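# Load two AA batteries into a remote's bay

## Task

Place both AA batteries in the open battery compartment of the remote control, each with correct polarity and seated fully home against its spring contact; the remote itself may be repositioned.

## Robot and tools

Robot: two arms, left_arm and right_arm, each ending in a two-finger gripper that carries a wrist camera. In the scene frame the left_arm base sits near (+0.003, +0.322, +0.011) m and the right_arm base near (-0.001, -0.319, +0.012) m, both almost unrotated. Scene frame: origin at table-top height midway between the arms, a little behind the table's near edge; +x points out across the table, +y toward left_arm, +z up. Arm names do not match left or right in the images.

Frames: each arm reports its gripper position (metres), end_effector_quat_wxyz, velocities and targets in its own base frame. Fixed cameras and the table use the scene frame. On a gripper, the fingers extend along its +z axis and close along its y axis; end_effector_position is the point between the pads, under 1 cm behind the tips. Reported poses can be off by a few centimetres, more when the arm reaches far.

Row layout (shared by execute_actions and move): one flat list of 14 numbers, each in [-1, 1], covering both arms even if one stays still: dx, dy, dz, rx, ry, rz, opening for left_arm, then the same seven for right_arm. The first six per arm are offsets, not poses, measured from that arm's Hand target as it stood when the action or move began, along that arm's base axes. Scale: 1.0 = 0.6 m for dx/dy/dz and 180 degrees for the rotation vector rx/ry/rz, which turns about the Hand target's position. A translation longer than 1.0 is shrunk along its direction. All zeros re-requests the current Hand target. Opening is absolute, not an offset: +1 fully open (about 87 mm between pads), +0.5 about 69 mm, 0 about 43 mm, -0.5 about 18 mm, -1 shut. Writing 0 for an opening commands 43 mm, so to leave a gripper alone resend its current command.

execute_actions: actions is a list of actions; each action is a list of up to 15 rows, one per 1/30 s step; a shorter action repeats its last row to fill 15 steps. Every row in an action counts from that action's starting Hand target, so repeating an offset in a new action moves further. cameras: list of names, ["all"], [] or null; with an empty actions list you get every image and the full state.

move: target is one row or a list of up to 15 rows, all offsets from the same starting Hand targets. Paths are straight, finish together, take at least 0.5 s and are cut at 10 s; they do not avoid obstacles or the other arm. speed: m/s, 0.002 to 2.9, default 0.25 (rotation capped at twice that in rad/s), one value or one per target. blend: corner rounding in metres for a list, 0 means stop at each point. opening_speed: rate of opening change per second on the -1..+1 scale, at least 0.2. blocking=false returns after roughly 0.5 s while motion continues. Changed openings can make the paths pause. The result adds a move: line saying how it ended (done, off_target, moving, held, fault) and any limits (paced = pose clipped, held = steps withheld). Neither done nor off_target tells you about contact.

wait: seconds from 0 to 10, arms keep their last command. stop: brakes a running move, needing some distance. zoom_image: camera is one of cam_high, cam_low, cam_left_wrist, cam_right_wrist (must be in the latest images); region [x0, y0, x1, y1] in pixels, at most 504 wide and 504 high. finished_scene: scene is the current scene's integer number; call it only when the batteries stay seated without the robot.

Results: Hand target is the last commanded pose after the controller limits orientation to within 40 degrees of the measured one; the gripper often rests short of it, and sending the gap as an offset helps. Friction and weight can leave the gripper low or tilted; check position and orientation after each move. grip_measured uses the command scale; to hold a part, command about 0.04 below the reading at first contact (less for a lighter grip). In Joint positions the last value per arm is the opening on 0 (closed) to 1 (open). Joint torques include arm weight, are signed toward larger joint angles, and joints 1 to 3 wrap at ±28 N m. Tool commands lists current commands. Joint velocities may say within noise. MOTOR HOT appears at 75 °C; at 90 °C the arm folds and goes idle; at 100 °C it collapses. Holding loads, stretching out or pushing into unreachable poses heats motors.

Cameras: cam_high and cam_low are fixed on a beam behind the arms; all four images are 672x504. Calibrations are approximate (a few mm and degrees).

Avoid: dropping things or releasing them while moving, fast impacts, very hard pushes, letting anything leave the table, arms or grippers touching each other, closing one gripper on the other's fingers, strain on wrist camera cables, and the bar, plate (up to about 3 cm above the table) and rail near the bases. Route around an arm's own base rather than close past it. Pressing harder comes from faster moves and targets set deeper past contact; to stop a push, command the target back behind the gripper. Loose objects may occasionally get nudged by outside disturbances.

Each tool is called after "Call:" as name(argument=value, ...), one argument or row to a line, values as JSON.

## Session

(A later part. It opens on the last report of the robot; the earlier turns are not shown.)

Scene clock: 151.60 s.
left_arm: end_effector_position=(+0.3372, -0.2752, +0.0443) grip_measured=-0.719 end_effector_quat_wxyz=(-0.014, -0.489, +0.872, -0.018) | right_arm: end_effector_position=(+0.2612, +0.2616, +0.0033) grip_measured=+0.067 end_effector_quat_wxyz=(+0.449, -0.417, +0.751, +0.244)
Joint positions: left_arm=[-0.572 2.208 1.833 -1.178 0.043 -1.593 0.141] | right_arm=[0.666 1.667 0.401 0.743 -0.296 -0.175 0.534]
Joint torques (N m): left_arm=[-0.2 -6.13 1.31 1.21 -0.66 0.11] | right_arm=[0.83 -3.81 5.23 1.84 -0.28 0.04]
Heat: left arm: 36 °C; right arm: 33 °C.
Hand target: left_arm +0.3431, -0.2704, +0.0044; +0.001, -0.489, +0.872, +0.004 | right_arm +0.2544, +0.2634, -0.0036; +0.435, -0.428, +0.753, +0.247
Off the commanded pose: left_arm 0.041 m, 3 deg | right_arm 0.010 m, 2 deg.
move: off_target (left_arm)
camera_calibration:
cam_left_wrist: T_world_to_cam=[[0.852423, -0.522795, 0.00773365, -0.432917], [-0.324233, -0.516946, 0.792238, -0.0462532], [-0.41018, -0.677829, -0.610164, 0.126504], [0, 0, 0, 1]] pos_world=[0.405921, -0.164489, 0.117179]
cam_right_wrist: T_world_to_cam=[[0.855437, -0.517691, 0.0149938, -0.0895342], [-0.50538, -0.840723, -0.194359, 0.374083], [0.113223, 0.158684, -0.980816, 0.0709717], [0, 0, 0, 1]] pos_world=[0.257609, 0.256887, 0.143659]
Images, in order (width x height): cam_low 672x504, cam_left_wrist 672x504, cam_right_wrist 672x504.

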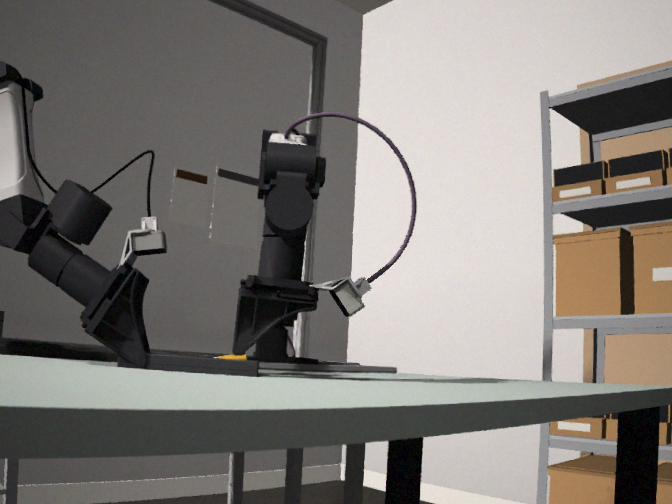

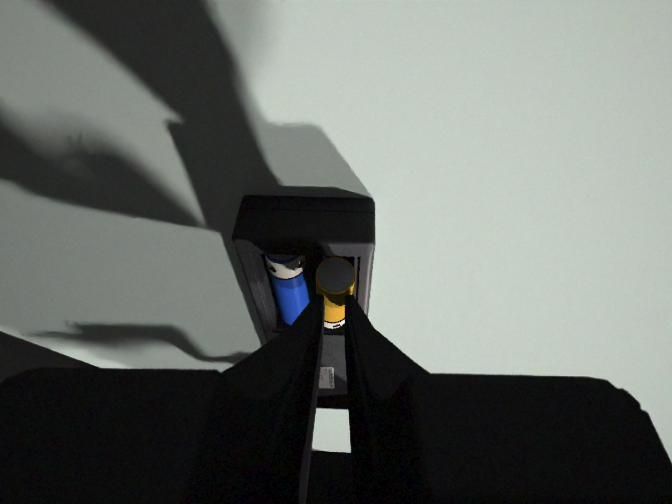

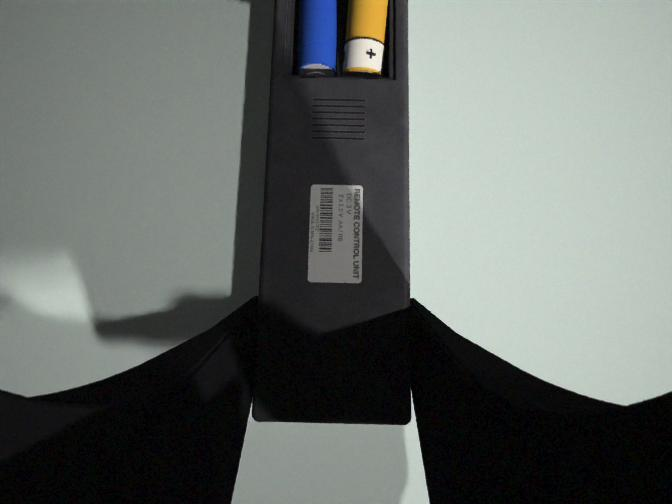

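Call:
move(
  target=[-0.008,-0.014,-0.045,0,0,0,-0.72,0,0,0,0,0,0,-0.15],
  speed=0.08,
  cameras=["cam_left_wrist","cam_low","cam_right_wrist"],
)

Call:
zoom_image(
  camera="cam_low",
  region=[180, 270, 350, 400],
)

Call:
zoom_image(
  camera="cam_left_wrist",
  region=[250, 150, 430, 350],
)

Scene clock: 152.83 s.
left_arm: end_effector_position=(+0.3366, -0.2751, +0.0426) grip_measured=-0.718 end_effector_quat_wxyz=(-0.008, -0.488, +0.872, -0.032) | right_arm: end_effector_position=(+0.2612, +0.2616, +0.0033) grip_measured=+0.067 end_effector_quat_wxyz=(+0.449, -0.417, +0.751, +0.244)
Joint positions: left_arm=[-0.572 2.175 1.771 -1.118 0.044 -1.593 0.141] | right_arm=[0.666 1.667 0.401 0.743 -0.296 -0.175 0.534]
Joint torques (N m): left_arm=[-1.98 -1.54 -0.29 1.59 -0.71 -0.09] | right_arm=[0.9 -3.78 5.33 1.86 -0.25 0.05]
Heat: left arm: 36 °C; right arm: 33 °C.
Hand target: left_arm +0.3384, -0.2788, -0.0224; +0.001, -0.489, +0.872, +0.004 | right_arm +0.2544, +0.2634, -0.0036; +0.435, -0.428, +0.753, +0.247
Off the commanded pose: left_arm 0.065 m, 4 deg | right_arm 0.010 m, 2 deg.
move: off_target (left_arm)
camera_calibration:
cam_left_wrist: T_world_to_cam=[[0.851415, -0.523044, 0.0389467, -0.433512], [-0.344996, -0.502561, 0.792723, -0.0341034], [-0.395056, -0.688373, -0.608336, 0.117282], [0, 0, 0, 1]] pos_world=[0.403667, -0.163151, 0.115265]
cam_right_wrist: T_world_to_cam=[[0.855437, -0.517691, 0.0149938, -0.0895342], [-0.50538, -0.840723, -0.194359, 0.374083], [0.113223, 0.158684, -0.980816, 0.0709717], [0, 0, 0, 1]] pos_world=[0.257609, 0.256887, 0.143659]
Images, in order (width x height): cam_low 672x504, cam_left_wrist 672x504, cam_right_wrist 672x504.

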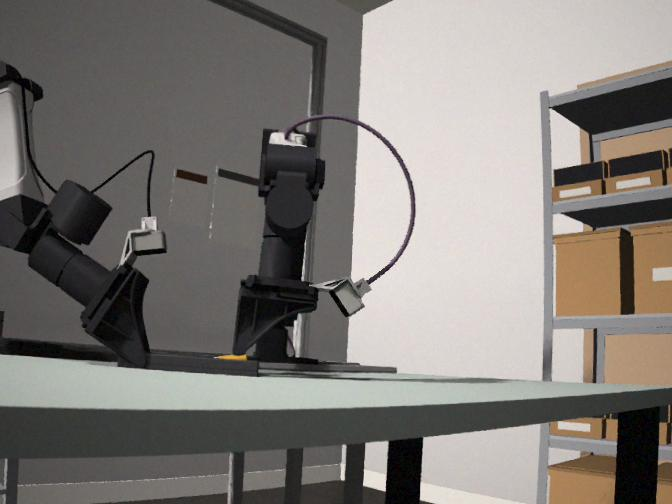

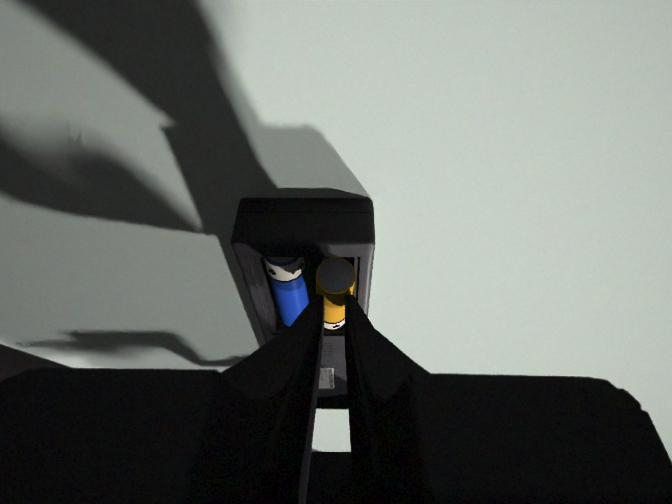

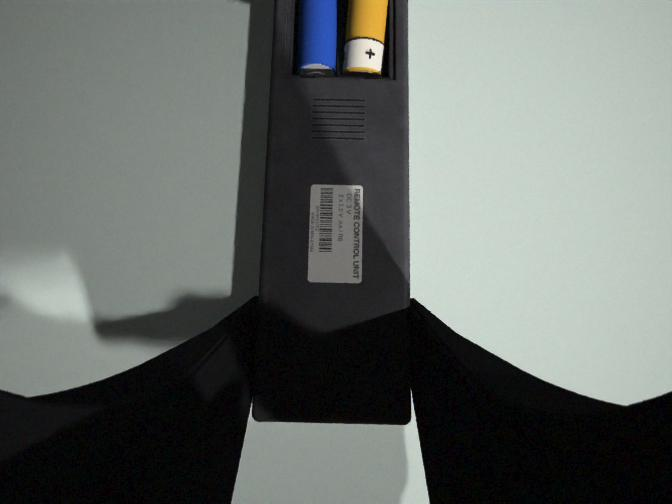

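Scaled by 2.965 from the camera's 672x504 image, which has a finer 960x720 frame.

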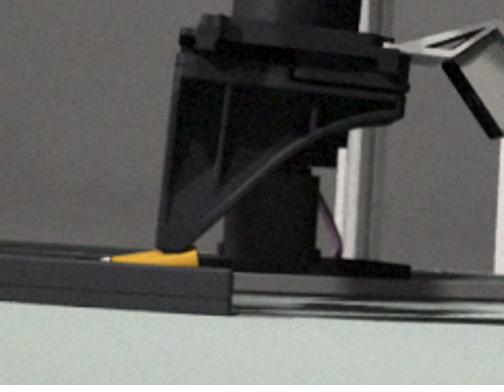

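Scaled by 2.520 from the camera's 672x504 image, which has a finer 960x720 frame.

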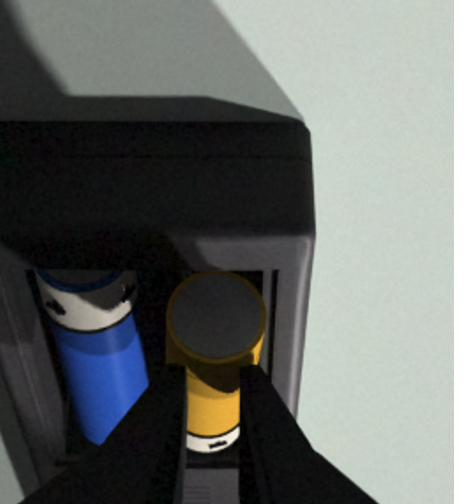

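Call:
move(
  target=[0.002,0.006,0.125,0,0,0,-0.4,0,0,0,0,0,0,-0.15],
  speed=0.1,
  opening_speed=0.4,
  cameras=["cam_left_wrist","cam_low"],
)

Call:
zoom_image(
  camera="cam_low",
  region=[180, 270, 350, 400],
)

Call:
zoom_image(
  camera="cam_left_wrist",
  region=[250, 150, 430, 350],
)

Scene clock: 156.97 s.
left_arm: end_effector_position=(+0.3378, -0.2740, +0.0502) grip_measured=-0.400 end_effector_quat_wxyz=(-0.002, -0.484, +0.875, -0.002) | right_arm: end_effector_position=(+0.2612, +0.2616, +0.0033) grip_measured=+0.067 end_effector_quat_wxyz=(+0.449, -0.417, +0.751, +0.244)
Joint positions: left_arm=[-0.583 2.224 1.89 -1.235 0.005 -1.594 0.3] | right_arm=[0.666 1.667 0.401 0.743 -0.296 -0.175 0.534]
Joint torques (N m): left_arm=[-0.43 -10.58 9.52 0.01 -0.27 -0.08] | right_arm=[1.01 -3.81 5.3 1.9 -0.26 0.05]
Heat: left arm: 36 °C; right arm: 33 °C.
Hand target: left_arm +0.3396, -0.2751, +0.0525; +0.001, -0.489, +0.872, +0.004 | right_arm +0.2544, +0.2634, -0.0036; +0.435, -0.428, +0.753, +0.247
Off the commanded pose: left_arm 0.003 m, 1 deg | right_arm 0.010 m, 2 deg.
move: done
camera_calibration:
cam_left_wrist: T_world_to_cam=[[0.846593, -0.532178, -0.00820138, -0.432658], [-0.335095, -0.544917, 0.76862, -0.0528542], [-0.413512, -0.64796, -0.639653, 0.142083], [0, 0, 0, 1]] pos_world=[0.407327, -0.166988, 0.12796]
Images, in order (width x height): cam_low 672x504, cam_left_wrist 672x504.

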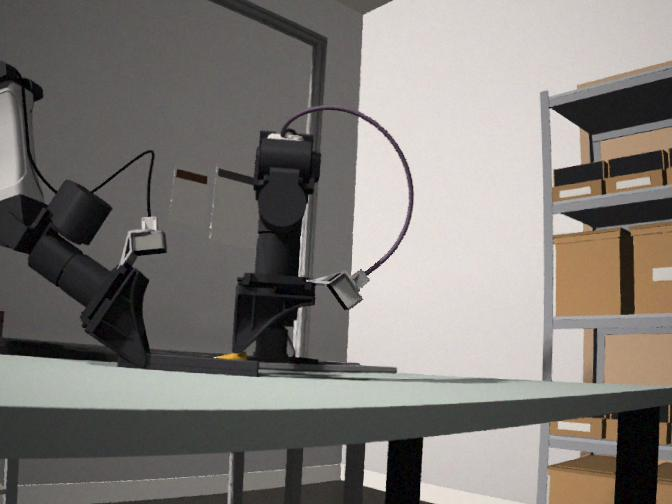

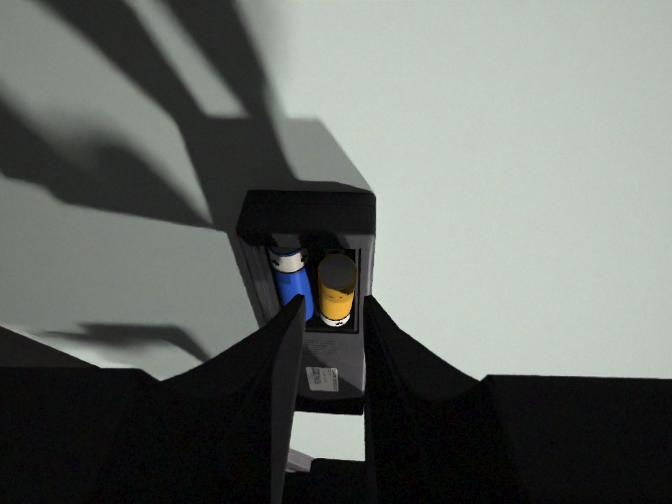

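Scaled by 2.965 from the camera's 672x504 image, which has a finer 960x720 frame.

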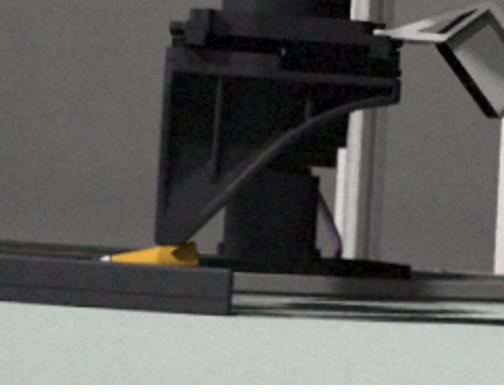

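Scaled by 2.520 from the camera's 672x504 image, which has a finer 960x720 frame.

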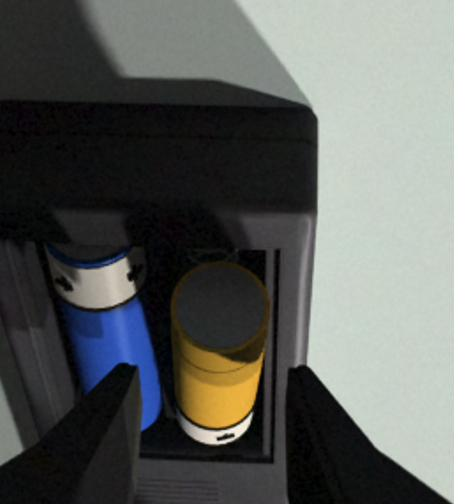

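Call:
move(
  target=[
    [0.0,0.0,-0.027,0,0,0,-0.4,0,0,0,0,0,0,-0.15],
    [0.0,0.0,-0.027,0,0,0,-0.62,0,0,0,0,0,0,-0.15],
  ],
  speed=0.08,
  opening_speed=0.5,
  cameras=["cam_left_wrist","cam_low"],
)

Call:
zoom_image(
  camera="cam_low",
  region=[180, 270, 350, 400],
)

Call:
zoom_image(
  camera="cam_left_wrist",
  region=[250, 150, 430, 350],
)

Scene clock: 159.13 s.
left_arm: end_effector_position=(+0.3407, -0.2758, +0.0460) grip_measured=-0.618 end_effector_quat_wxyz=(+0.000, -0.484, +0.875, -0.004) | right_arm: end_effector_position=(+0.2619, +0.2610, +0.0032) grip_measured=+0.067 end_effector_quat_wxyz=(+0.450, -0.416, +0.752, +0.242)
Joint positions: left_arm=[-0.583 2.234 1.89 -1.219 0.005 -1.594 0.191] | right_arm=[0.666 1.667 0.401 0.743 -0.29 -0.175 0.534]
Joint torques (N m): left_arm=[-0.38 -10.81 4.6 0.47 -0.26 -0.06] | right_arm=[0.96 -3.79 5.22 1.86 -0.33 0.05]
Heat: left arm: 36 °C; right arm: 33 °C.
Hand target: left_arm +0.3395, -0.2751, +0.0363; +0.001, -0.489, +0.872, +0.004 | right_arm +0.2544, +0.2634, -0.0036; +0.435, -0.428, +0.753, +0.247
Off the commanded pose: left_arm 0.010 m, 1 deg | right_arm 0.010 m, 2 deg.
move: done
camera_calibration:
cam_left_wrist: T_world_to_cam=[[0.846647, -0.53215, -0.00216969, -0.436411], [-0.339086, -0.542617, 0.768496, -0.0476207], [-0.410133, -0.64991, -0.63985, 0.137703], [0, 0, 0, 1]] pos_world=[0.409815, -0.168581, 0.123759]
Images, in order (width x height): cam_low 672x504, cam_left_wrist 672x504.

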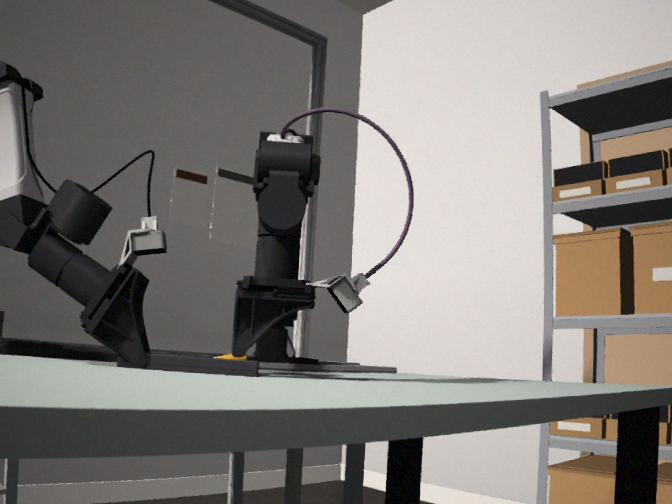

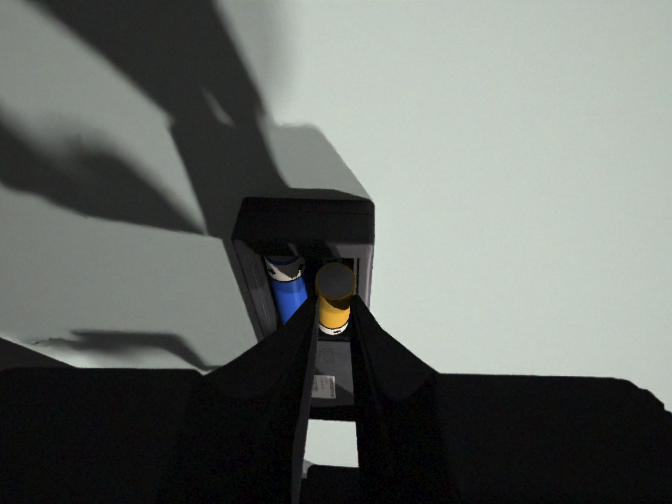

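Scaled by 2.965 from the camera's 672x504 image, which has a finer 960x720 frame.

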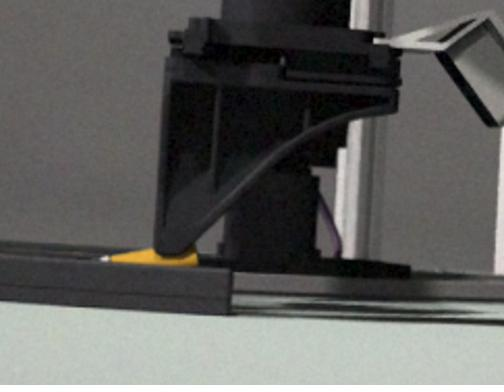

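Scaled by 2.520 from the camera's 672x504 image, which has a finer 960x720 frame.

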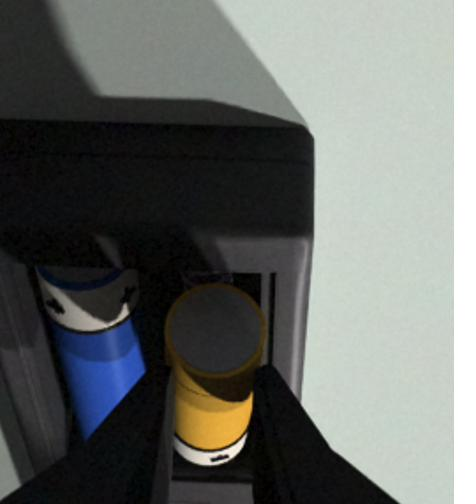

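Call:
move(
  target=[
    [0.0,0.0,0.0,0,0,0,-0.4,0,0,0,0,0,0,-0.15],
    [0.0,0.0,-0.022,0,0,0,-0.4,0,0,0,0,0,0,-0.15],
    [0.0,0.0,-0.022,0,0,0,-0.64,0,0,0,0,0,0,-0.15],
  ],
  speed=0.08,
  opening_speed=0.8,
  cameras=["cam_left_wrist","cam_low"],
)

Call:
zoom_image(
  camera="cam_low",
  region=[180, 270, 350, 400],
)

Call:
zoom_image(
  camera="cam_left_wrist",
  region=[250, 150, 430, 350],
)

Scene clock: 161.80 s.
left_arm: end_effector_position=(+0.3389, -0.2769, +0.0408) grip_measured=-0.586 end_effector_quat_wxyz=(-0.006, -0.484, +0.875, -0.007) | right_arm: end_effector_position=(+0.2617, +0.2612, +0.0032) grip_measured=+0.067 end_effector_quat_wxyz=(+0.450, -0.416, +0.752, +0.243)
Joint positions: left_arm=[-0.583 2.234 1.867 -1.197 0.016 -1.595 0.207] | right_arm=[0.666 1.667 0.401 0.743 -0.292 -0.175 0.534]
Joint torques (N m): left_arm=[-0.32 -10.06 3.12 0.74 -0.38 -0.06] | right_arm=[0.85 -3.82 5.3 1.85 -0.28 0.01]
Heat: left arm: 36 °C; right arm: 33 °C.
Hand target: left_arm +0.3396, -0.2751, +0.0231; +0.001, -0.489, +0.872, +0.004 | right_arm +0.2544, +0.2634, -0.0036; +0.435, -0.428, +0.753, +0.247
Off the commanded pose: left_arm 0.018 m, 2 deg | right_arm 0.010 m, 2 deg.
move: off_target (left_arm); target 3's new opening was sent with left_arm's hand 0.018 m and 2 deg from that target
camera_calibration:
cam_left_wrist: T_world_to_cam=[[0.847178, -0.531298, -0.00355956, -0.435364], [-0.333101, -0.53634, 0.775489, -0.0454113], [-0.413925, -0.655791, -0.631351, 0.13221], [0, 0, 0, 1]] pos_world=[0.408429, -0.168961, 0.117137]
Images, in order (width x height): cam_low 672x504, cam_left_wrist 672x504.

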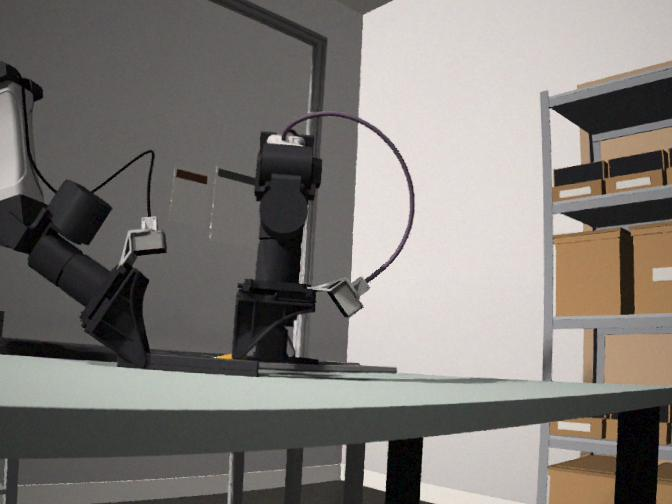

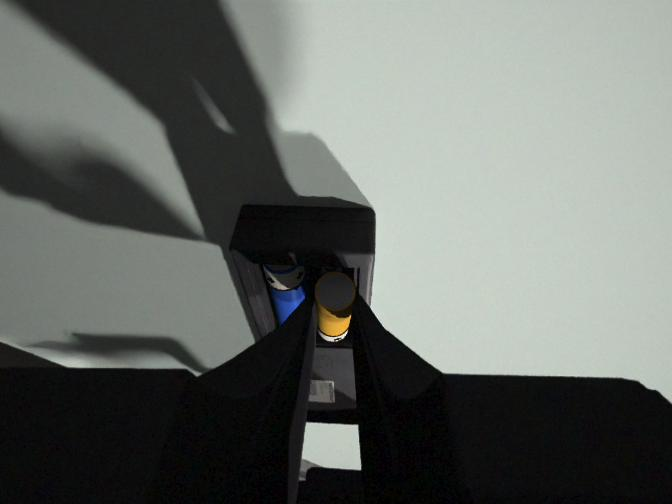

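Scaled by 2.965 from the camera's 672x504 image, which has a finer 960x720 frame.

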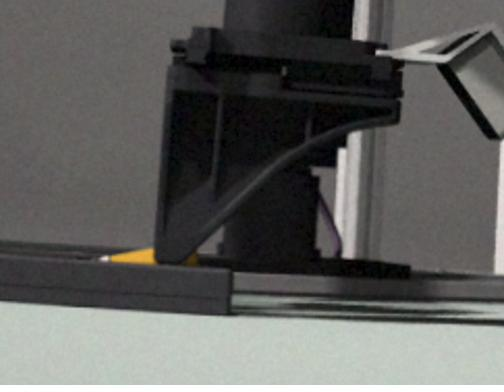

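Scaled by 2.520 from the camera's 672x504 image, which has a finer 960x720 frame.

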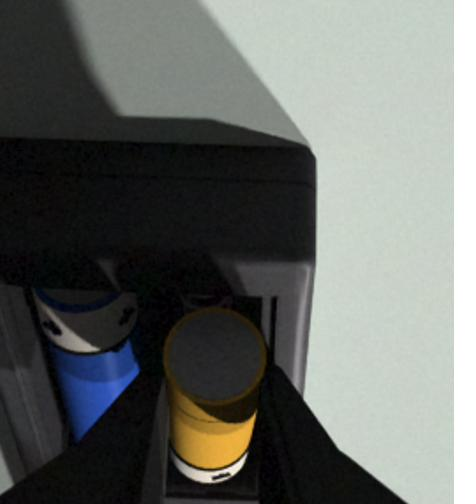

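Call:
move(
  target=[
    [0.0,0.0,0.04,0,0,0,-0.64,0,0,0,0,0,0,-0.15],
    [-0.005,-0.012,0.06,-0.1035,0.065,0,-0.64,0,0,0,0,0,0,-0.15],
  ],
  speed=0.1,
  blend=0.01,
  cameras=["cam_left_wrist","cam_low","cam_right_wrist"],
)

Call:
zoom_image(
  camera="cam_low",
  region=[180, 270, 350, 400],
)

Call:
zoom_image(
  camera="cam_left_wrist",
  region=[250, 150, 430, 350],
)

Scene clock: 165.80 s.
left_arm: end_effector_position=(+0.3358, -0.2826, +0.0558) grip_measured=-0.586 end_effector_quat_wxyz=(-0.158, -0.481, +0.858, -0.088) | right_arm: end_effector_position=(+0.2615, +0.2614, +0.0033) grip_measured=+0.067 end_effector_quat_wxyz=(+0.450, -0.417, +0.752, +0.243)
Joint positions: left_arm=[-0.467 2.264 1.874 -1.213 0.362 -1.483 0.207] | right_arm=[0.666 1.667 0.401 0.743 -0.293 -0.175 0.534]
Joint torques (N m): left_arm=[0.44 -10.95 8.88 -0.07 0.24 0.18] | right_arm=[0.88 -3.85 5.29 1.86 -0.26 0.03]
Heat: left arm: 36 °C; right arm: 33 °C.
Hand target: left_arm +0.3366, -0.2824, +0.0592; -0.166, -0.479, +0.857, -0.088 | right_arm +0.2544, +0.2634, -0.0036; +0.435, -0.428, +0.753, +0.247
Off the commanded pose: left_arm 0.003 m, 1 deg | right_arm 0.010 m, 2 deg.
move: done
camera_calibration:
cam_left_wrist: T_world_to_cam=[[0.850682, -0.525584, -0.010086, -0.434974], [-0.164996, -0.285172, 0.944168, -0.056148], [-0.499116, -0.801522, -0.32931, 0.107189], [0, 0, 0, 1]] pos_world=[0.41426, -0.158713, 0.0839244]
cam_right_wrist: T_world_to_cam=[[0.854416, -0.519341, 0.0160523, -0.0892286], [-0.506883, -0.839915, -0.19394, 0.374219], [0.114204, 0.157569, -0.980882, 0.0710067], [0, 0, 0, 1]] pos_world=[0.257814, 0.256784, 0.143658]
Images, in order (width x height): cam_low 672x504, cam_left_wrist 672x504, cam_right_wrist 672x504.

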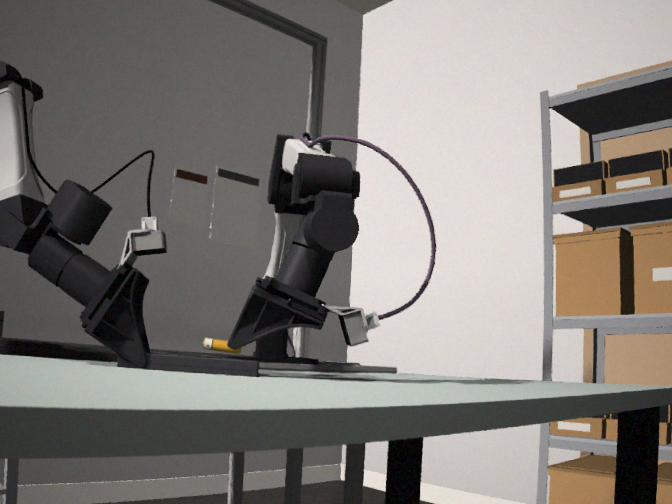

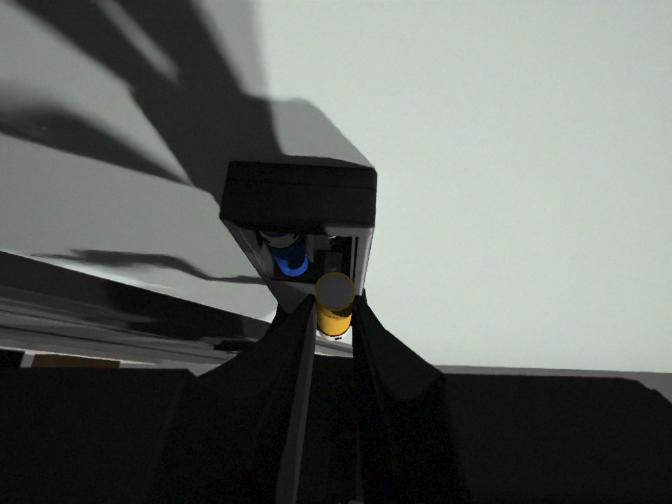

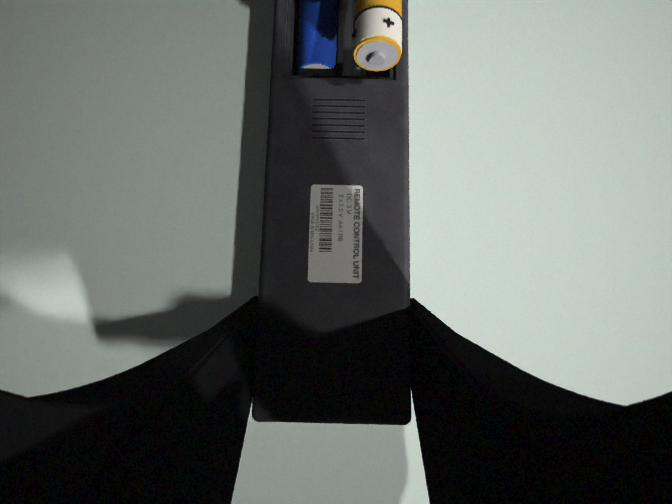

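Scaled by 2.965 from the camera's 672x504 image, which has a finer 960x720 frame.

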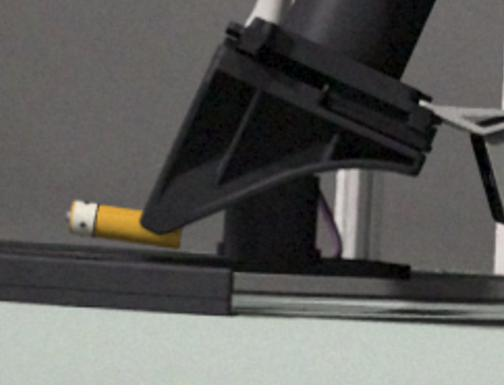

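Scaled by 2.520 from the camera's 672x504 image, which has a finer 960x720 frame.

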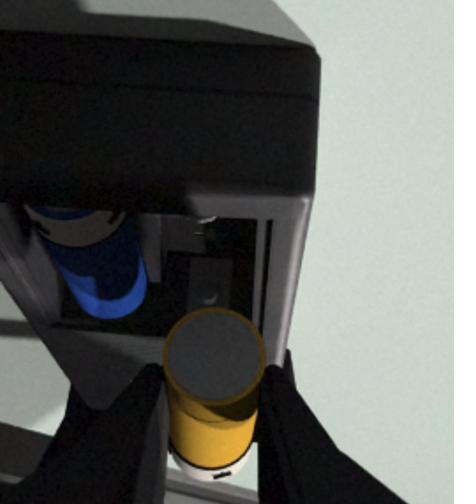

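Call:
move(
  target=[0.0,0.0,-0.03,-0.047,0.0295,0,-0.64,0,0,0,0,0,0,-0.15],
  speed=0.1,
  cameras=["cam_left_wrist","cam_low","cam_right_wrist"],
)

Call:
zoom_image(
  camera="cam_low",
  region=[180, 270, 350, 400],
)

Call:
zoom_image(
  camera="cam_left_wrist",
  region=[250, 150, 430, 350],
)

Scene clock: 168.00 s.
left_arm: end_effector_position=(+0.3386, -0.2842, +0.0490) grip_measured=-0.586 end_effector_quat_wxyz=(-0.231, -0.469, +0.842, -0.130) | right_arm: end_effector_position=(+0.2615, +0.2614, +0.0033) grip_measured=+0.067 end_effector_quat_wxyz=(+0.450, -0.417, +0.752, +0.243)
Joint positions: left_arm=[-0.413 2.327 1.874 -1.199 0.53 -1.408 0.207] | right_arm=[0.666 1.667 0.401 0.743 -0.293 -0.175 0.534]
Joint torques (N m): left_arm=[0.5 -11.1 4.38 0.28 0.39 0.15] | right_arm=[0.8 -3.77 5.29 1.82 -0.27 0.03]
Heat: left arm: 36 °C; right arm: 33 °C.
Hand target: left_arm +0.3366, -0.2824, +0.0411; -0.241, -0.469, +0.840, -0.128 | right_arm +0.2544, +0.2634, -0.0036; +0.435, -0.428, +0.753, +0.247
Off the commanded pose: left_arm 0.008 m, 1 deg | right_arm 0.010 m, 2 deg.
move: done
camera_calibration:
cam_left_wrist: T_world_to_cam=[[0.847573, -0.530643, -0.00609277, -0.438821], [-0.0811214, -0.140901, 0.986695, -0.039186], [-0.524441, -0.835802, -0.16247, 0.0957612], [0, 0, 0, 1]] pos_world=[0.418976, -0.158341, 0.0515493]
cam_right_wrist: T_world_to_cam=[[0.854416, -0.519341, 0.0160523, -0.0892286], [-0.506883, -0.839915, -0.19394, 0.374219], [0.114204, 0.157569, -0.980882, 0.0710067], [0, 0, 0, 1]] pos_world=[0.257814, 0.256784, 0.143658]
Images, in order (width x height): cam_low 672x504, cam_left_wrist 672x504, cam_right_wrist 672x504.

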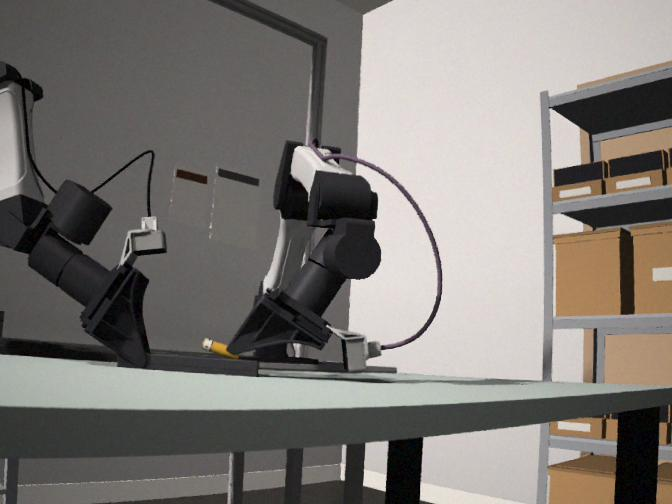

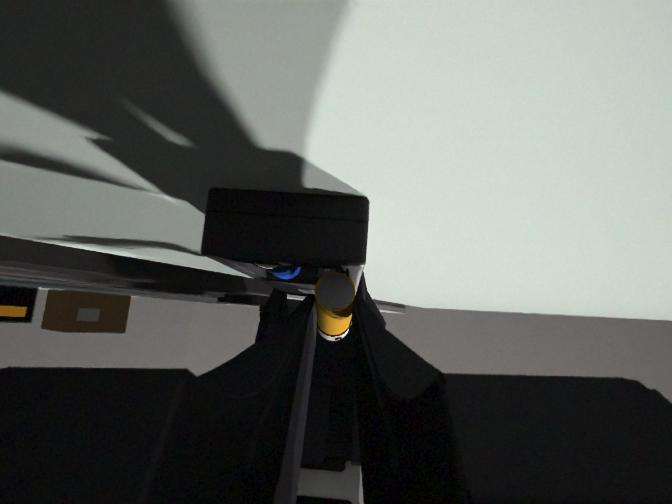

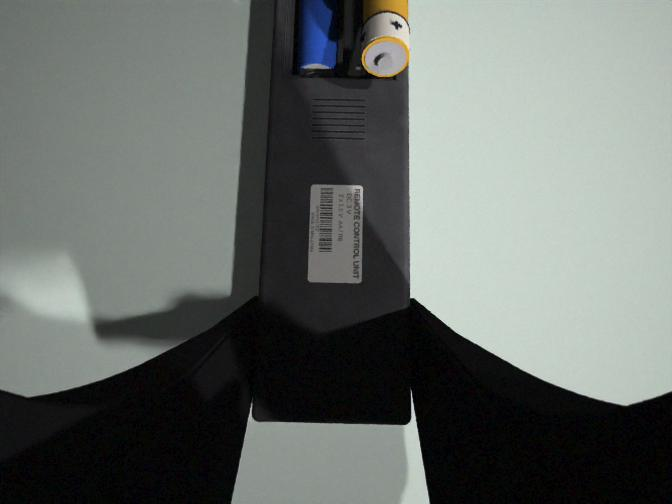

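Scaled by 2.965 from the camera's 672x504 image, which has a finer 960x720 frame.

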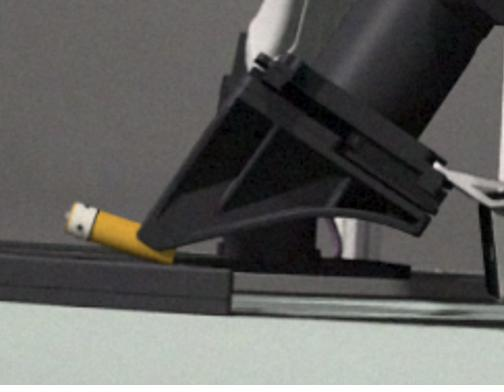

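Scaled by 2.520 from the camera's 672x504 image, which has a finer 960x720 frame.

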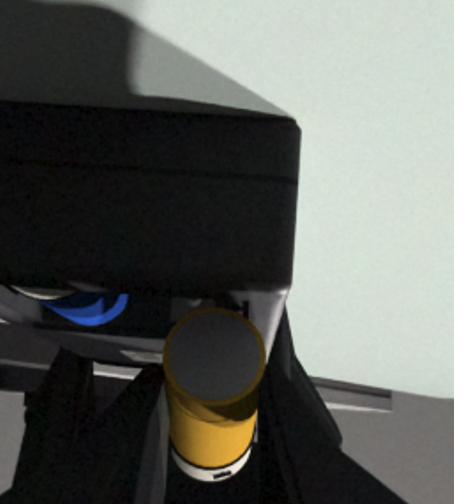

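Call:
move(
  target=[-0.008,0.0045,-0.02,0,0,0,-0.64,0,0,0,0,0,0,-0.15],
  speed=0.1,
  cameras=["cam_left_wrist","cam_low","cam_right_wrist"],
)

Call:
zoom_image(
  camera="cam_low",
  region=[180, 270, 350, 400],
)

Call:
zoom_image(
  camera="cam_left_wrist",
  region=[250, 150, 430, 350],
)

Scene clock: 169.20 s.
left_arm: end_effector_position=(+0.3318, -0.2839, +0.0408) grip_measured=-0.586 end_effector_quat_wxyz=(-0.249, -0.469, +0.836, -0.134) | right_arm: end_effector_position=(+0.2615, +0.2614, +0.0033) grip_measured=+0.067 end_effector_quat_wxyz=(+0.449, -0.417, +0.752, +0.243)
Joint positions: left_arm=[-0.409 2.327 1.82 -1.165 0.565 -1.402 0.207] | right_arm=[0.666 1.667 0.401 0.743 -0.294 -0.175 0.534]
Joint torques (N m): left_arm=[0.21 -11.64 3.23 0.43 -0.03 0.15] | right_arm=[0.85 -3.74 5.2 1.86 -0.3 0.03]
Heat: left arm: 37 °C; right arm: 33 °C.
Hand target: left_arm +0.3318, -0.2796, +0.0291; -0.241, -0.469, +0.840, -0.128 | right_arm +0.2544, +0.2634, -0.0036; +0.435, -0.428, +0.753, +0.247
Off the commanded pose: left_arm 0.012 m, 1 deg | right_arm 0.010 m, 2 deg.
move: off_target (left_arm)
camera_calibration:
cam_left_wrist: T_world_to_cam=[[0.848944, -0.528192, -0.017508, -0.432285], [-0.0516961, -0.115968, 0.991907, -0.0344541], [-0.525948, -0.841169, -0.125756, 0.0885801], [0, 0, 0, 1]] pos_world=[0.411794, -0.157814, 0.0377463]
cam_right_wrist: T_world_to_cam=[[0.85456, -0.519111, 0.0158273, -0.089206], [-0.506685, -0.84002, -0.194004, 0.374153], [0.114005, 0.157769, -0.980873, 0.0710171], [0, 0, 0, 1]] pos_world=[0.257713, 0.256784, 0.143658]
Images, in order (width x height): cam_low 672x504, cam_left_wrist 672x504, cam_right_wrist 672x504.

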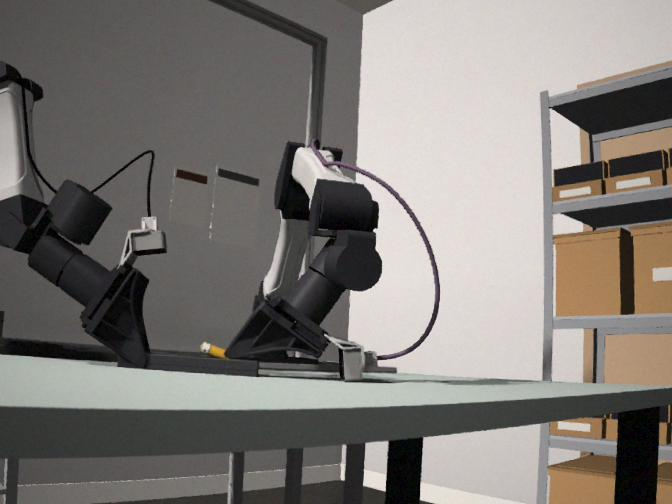

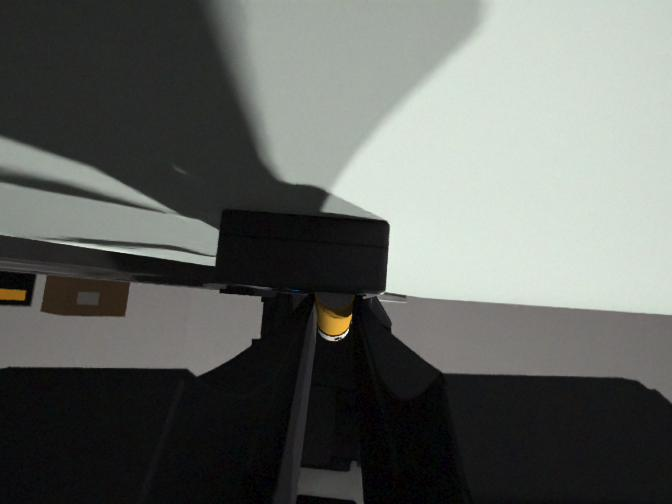

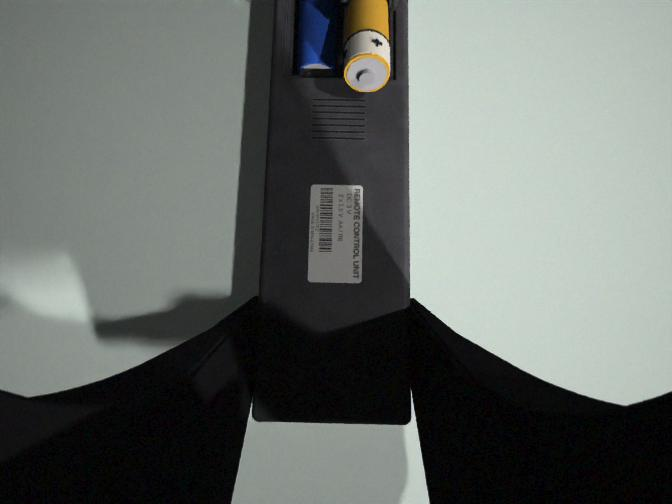

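Scaled by 2.965 from the camera's 672x504 image, which has a finer 960x720 frame.

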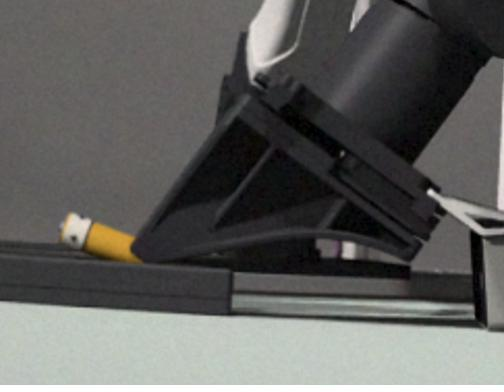

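Scaled by 2.520 from the camera's 672x504 image, which has a finer 960x720 frame.

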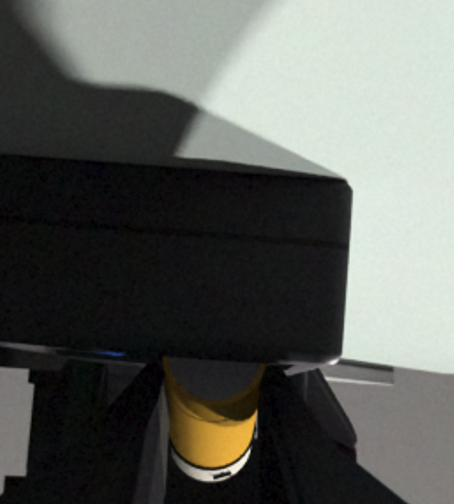

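Call:
move(
  target=[0.026,0.033,-0.003,0,0,0,-0.64,0,0,0,0,0,0,-0.15],
  speed=0.08,
  cameras=["cam_left_wrist","cam_low","cam_right_wrist"],
)

Call:
zoom_image(
  camera="cam_low",
  region=[180, 270, 350, 400],
)

Call:
zoom_image(
  camera="cam_right_wrist",
  region=[240, 0, 440, 150],
)

Scene clock: 170.93 s.
left_arm: end_effector_position=(+0.3394, -0.2715, +0.0413) grip_measured=-0.586 end_effector_quat_wxyz=(-0.247, -0.460, +0.841, -0.143) | right_arm: end_effector_position=(+0.2617, +0.2616, +0.0036) grip_measured=+0.067 end_effector_quat_wxyz=(+0.450, -0.417, +0.751, +0.243)
Joint positions: left_arm=[-0.374 2.336 1.836 -1.182 0.569 -1.343 0.207] | right_arm=[0.666 1.667 0.401 0.745 -0.294 -0.175 0.534]
Joint torques (N m): left_arm=[1.88 -8.85 7.62 0.03 -0.16 0.15] | right_arm=[0.9 -3.92 5.2 1.85 -0.29 0.03]
Heat: left arm: 37 °C; right arm: 33 °C.
Hand target: left_arm +0.3473, -0.2598, +0.0272; -0.241, -0.470, +0.840, -0.128 | right_arm +0.2544, +0.2634, -0.0035; +0.435, -0.428, +0.753, +0.247
Off the commanded pose: left_arm 0.020 m, 2 deg | right_arm 0.010 m, 2 deg.
move: off_target (left_arm)
camera_calibration:
cam_left_wrist: T_world_to_cam=[[0.841272, -0.540587, 0.00514057, -0.433758], [-0.0696994, -0.0990282, 0.992641, -0.022401], [-0.5361, -0.835439, -0.120988, 0.107946], [0, 0, 0, 1]] pos_world=[0.421217, -0.14652, 0.0375261]
cam_right_wrist: T_world_to_cam=[[0.854545, -0.519115, 0.0165037, -0.0893059], [-0.50637, -0.83979, -0.195814, 0.37434], [0.115509, 0.158974, -0.980502, 0.0705607], [0, 0, 0, 1]] pos_world=[0.25772, 0.256789, 0.14396]
Images, in order (width x height): cam_low 672x504, cam_left_wrist 672x504, cam_right_wrist 672x504.

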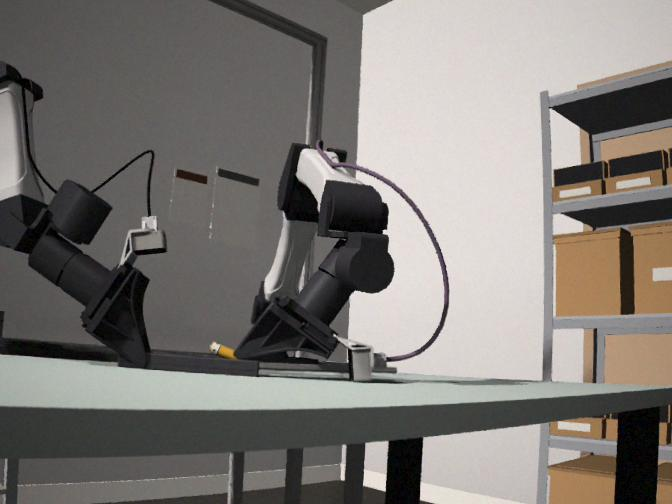

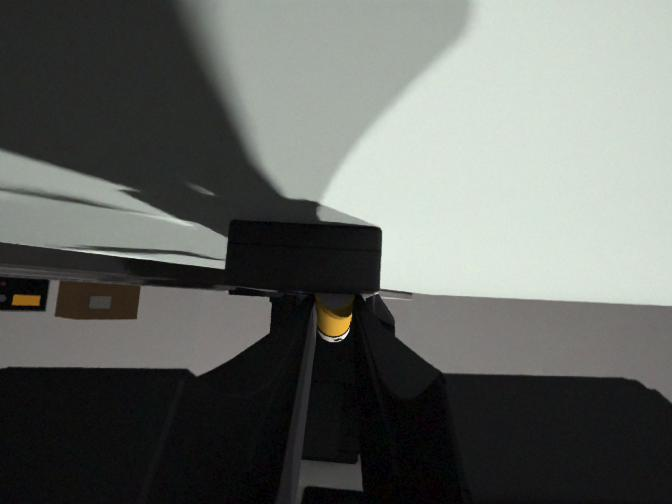

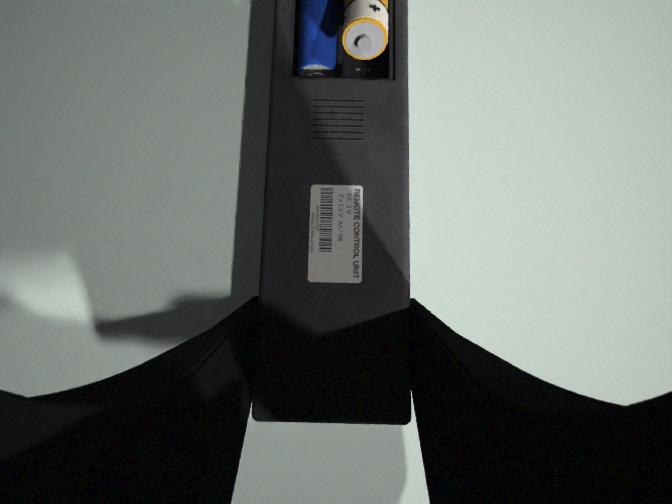

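Scaled by 2.965 from the camera's 672x504 image, which has a finer 960x720 frame.

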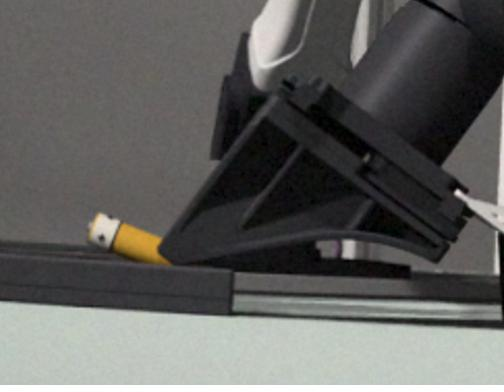

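Scaled by 2.520 from the camera's 672x504 image, which has a finer 960x720 frame.

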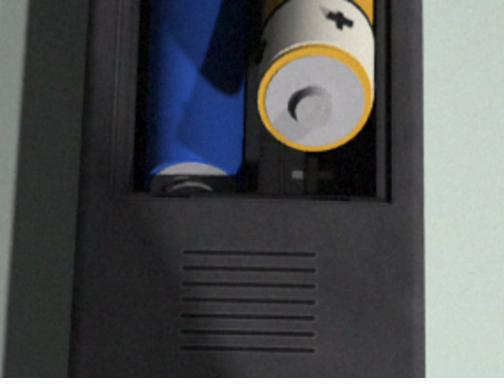

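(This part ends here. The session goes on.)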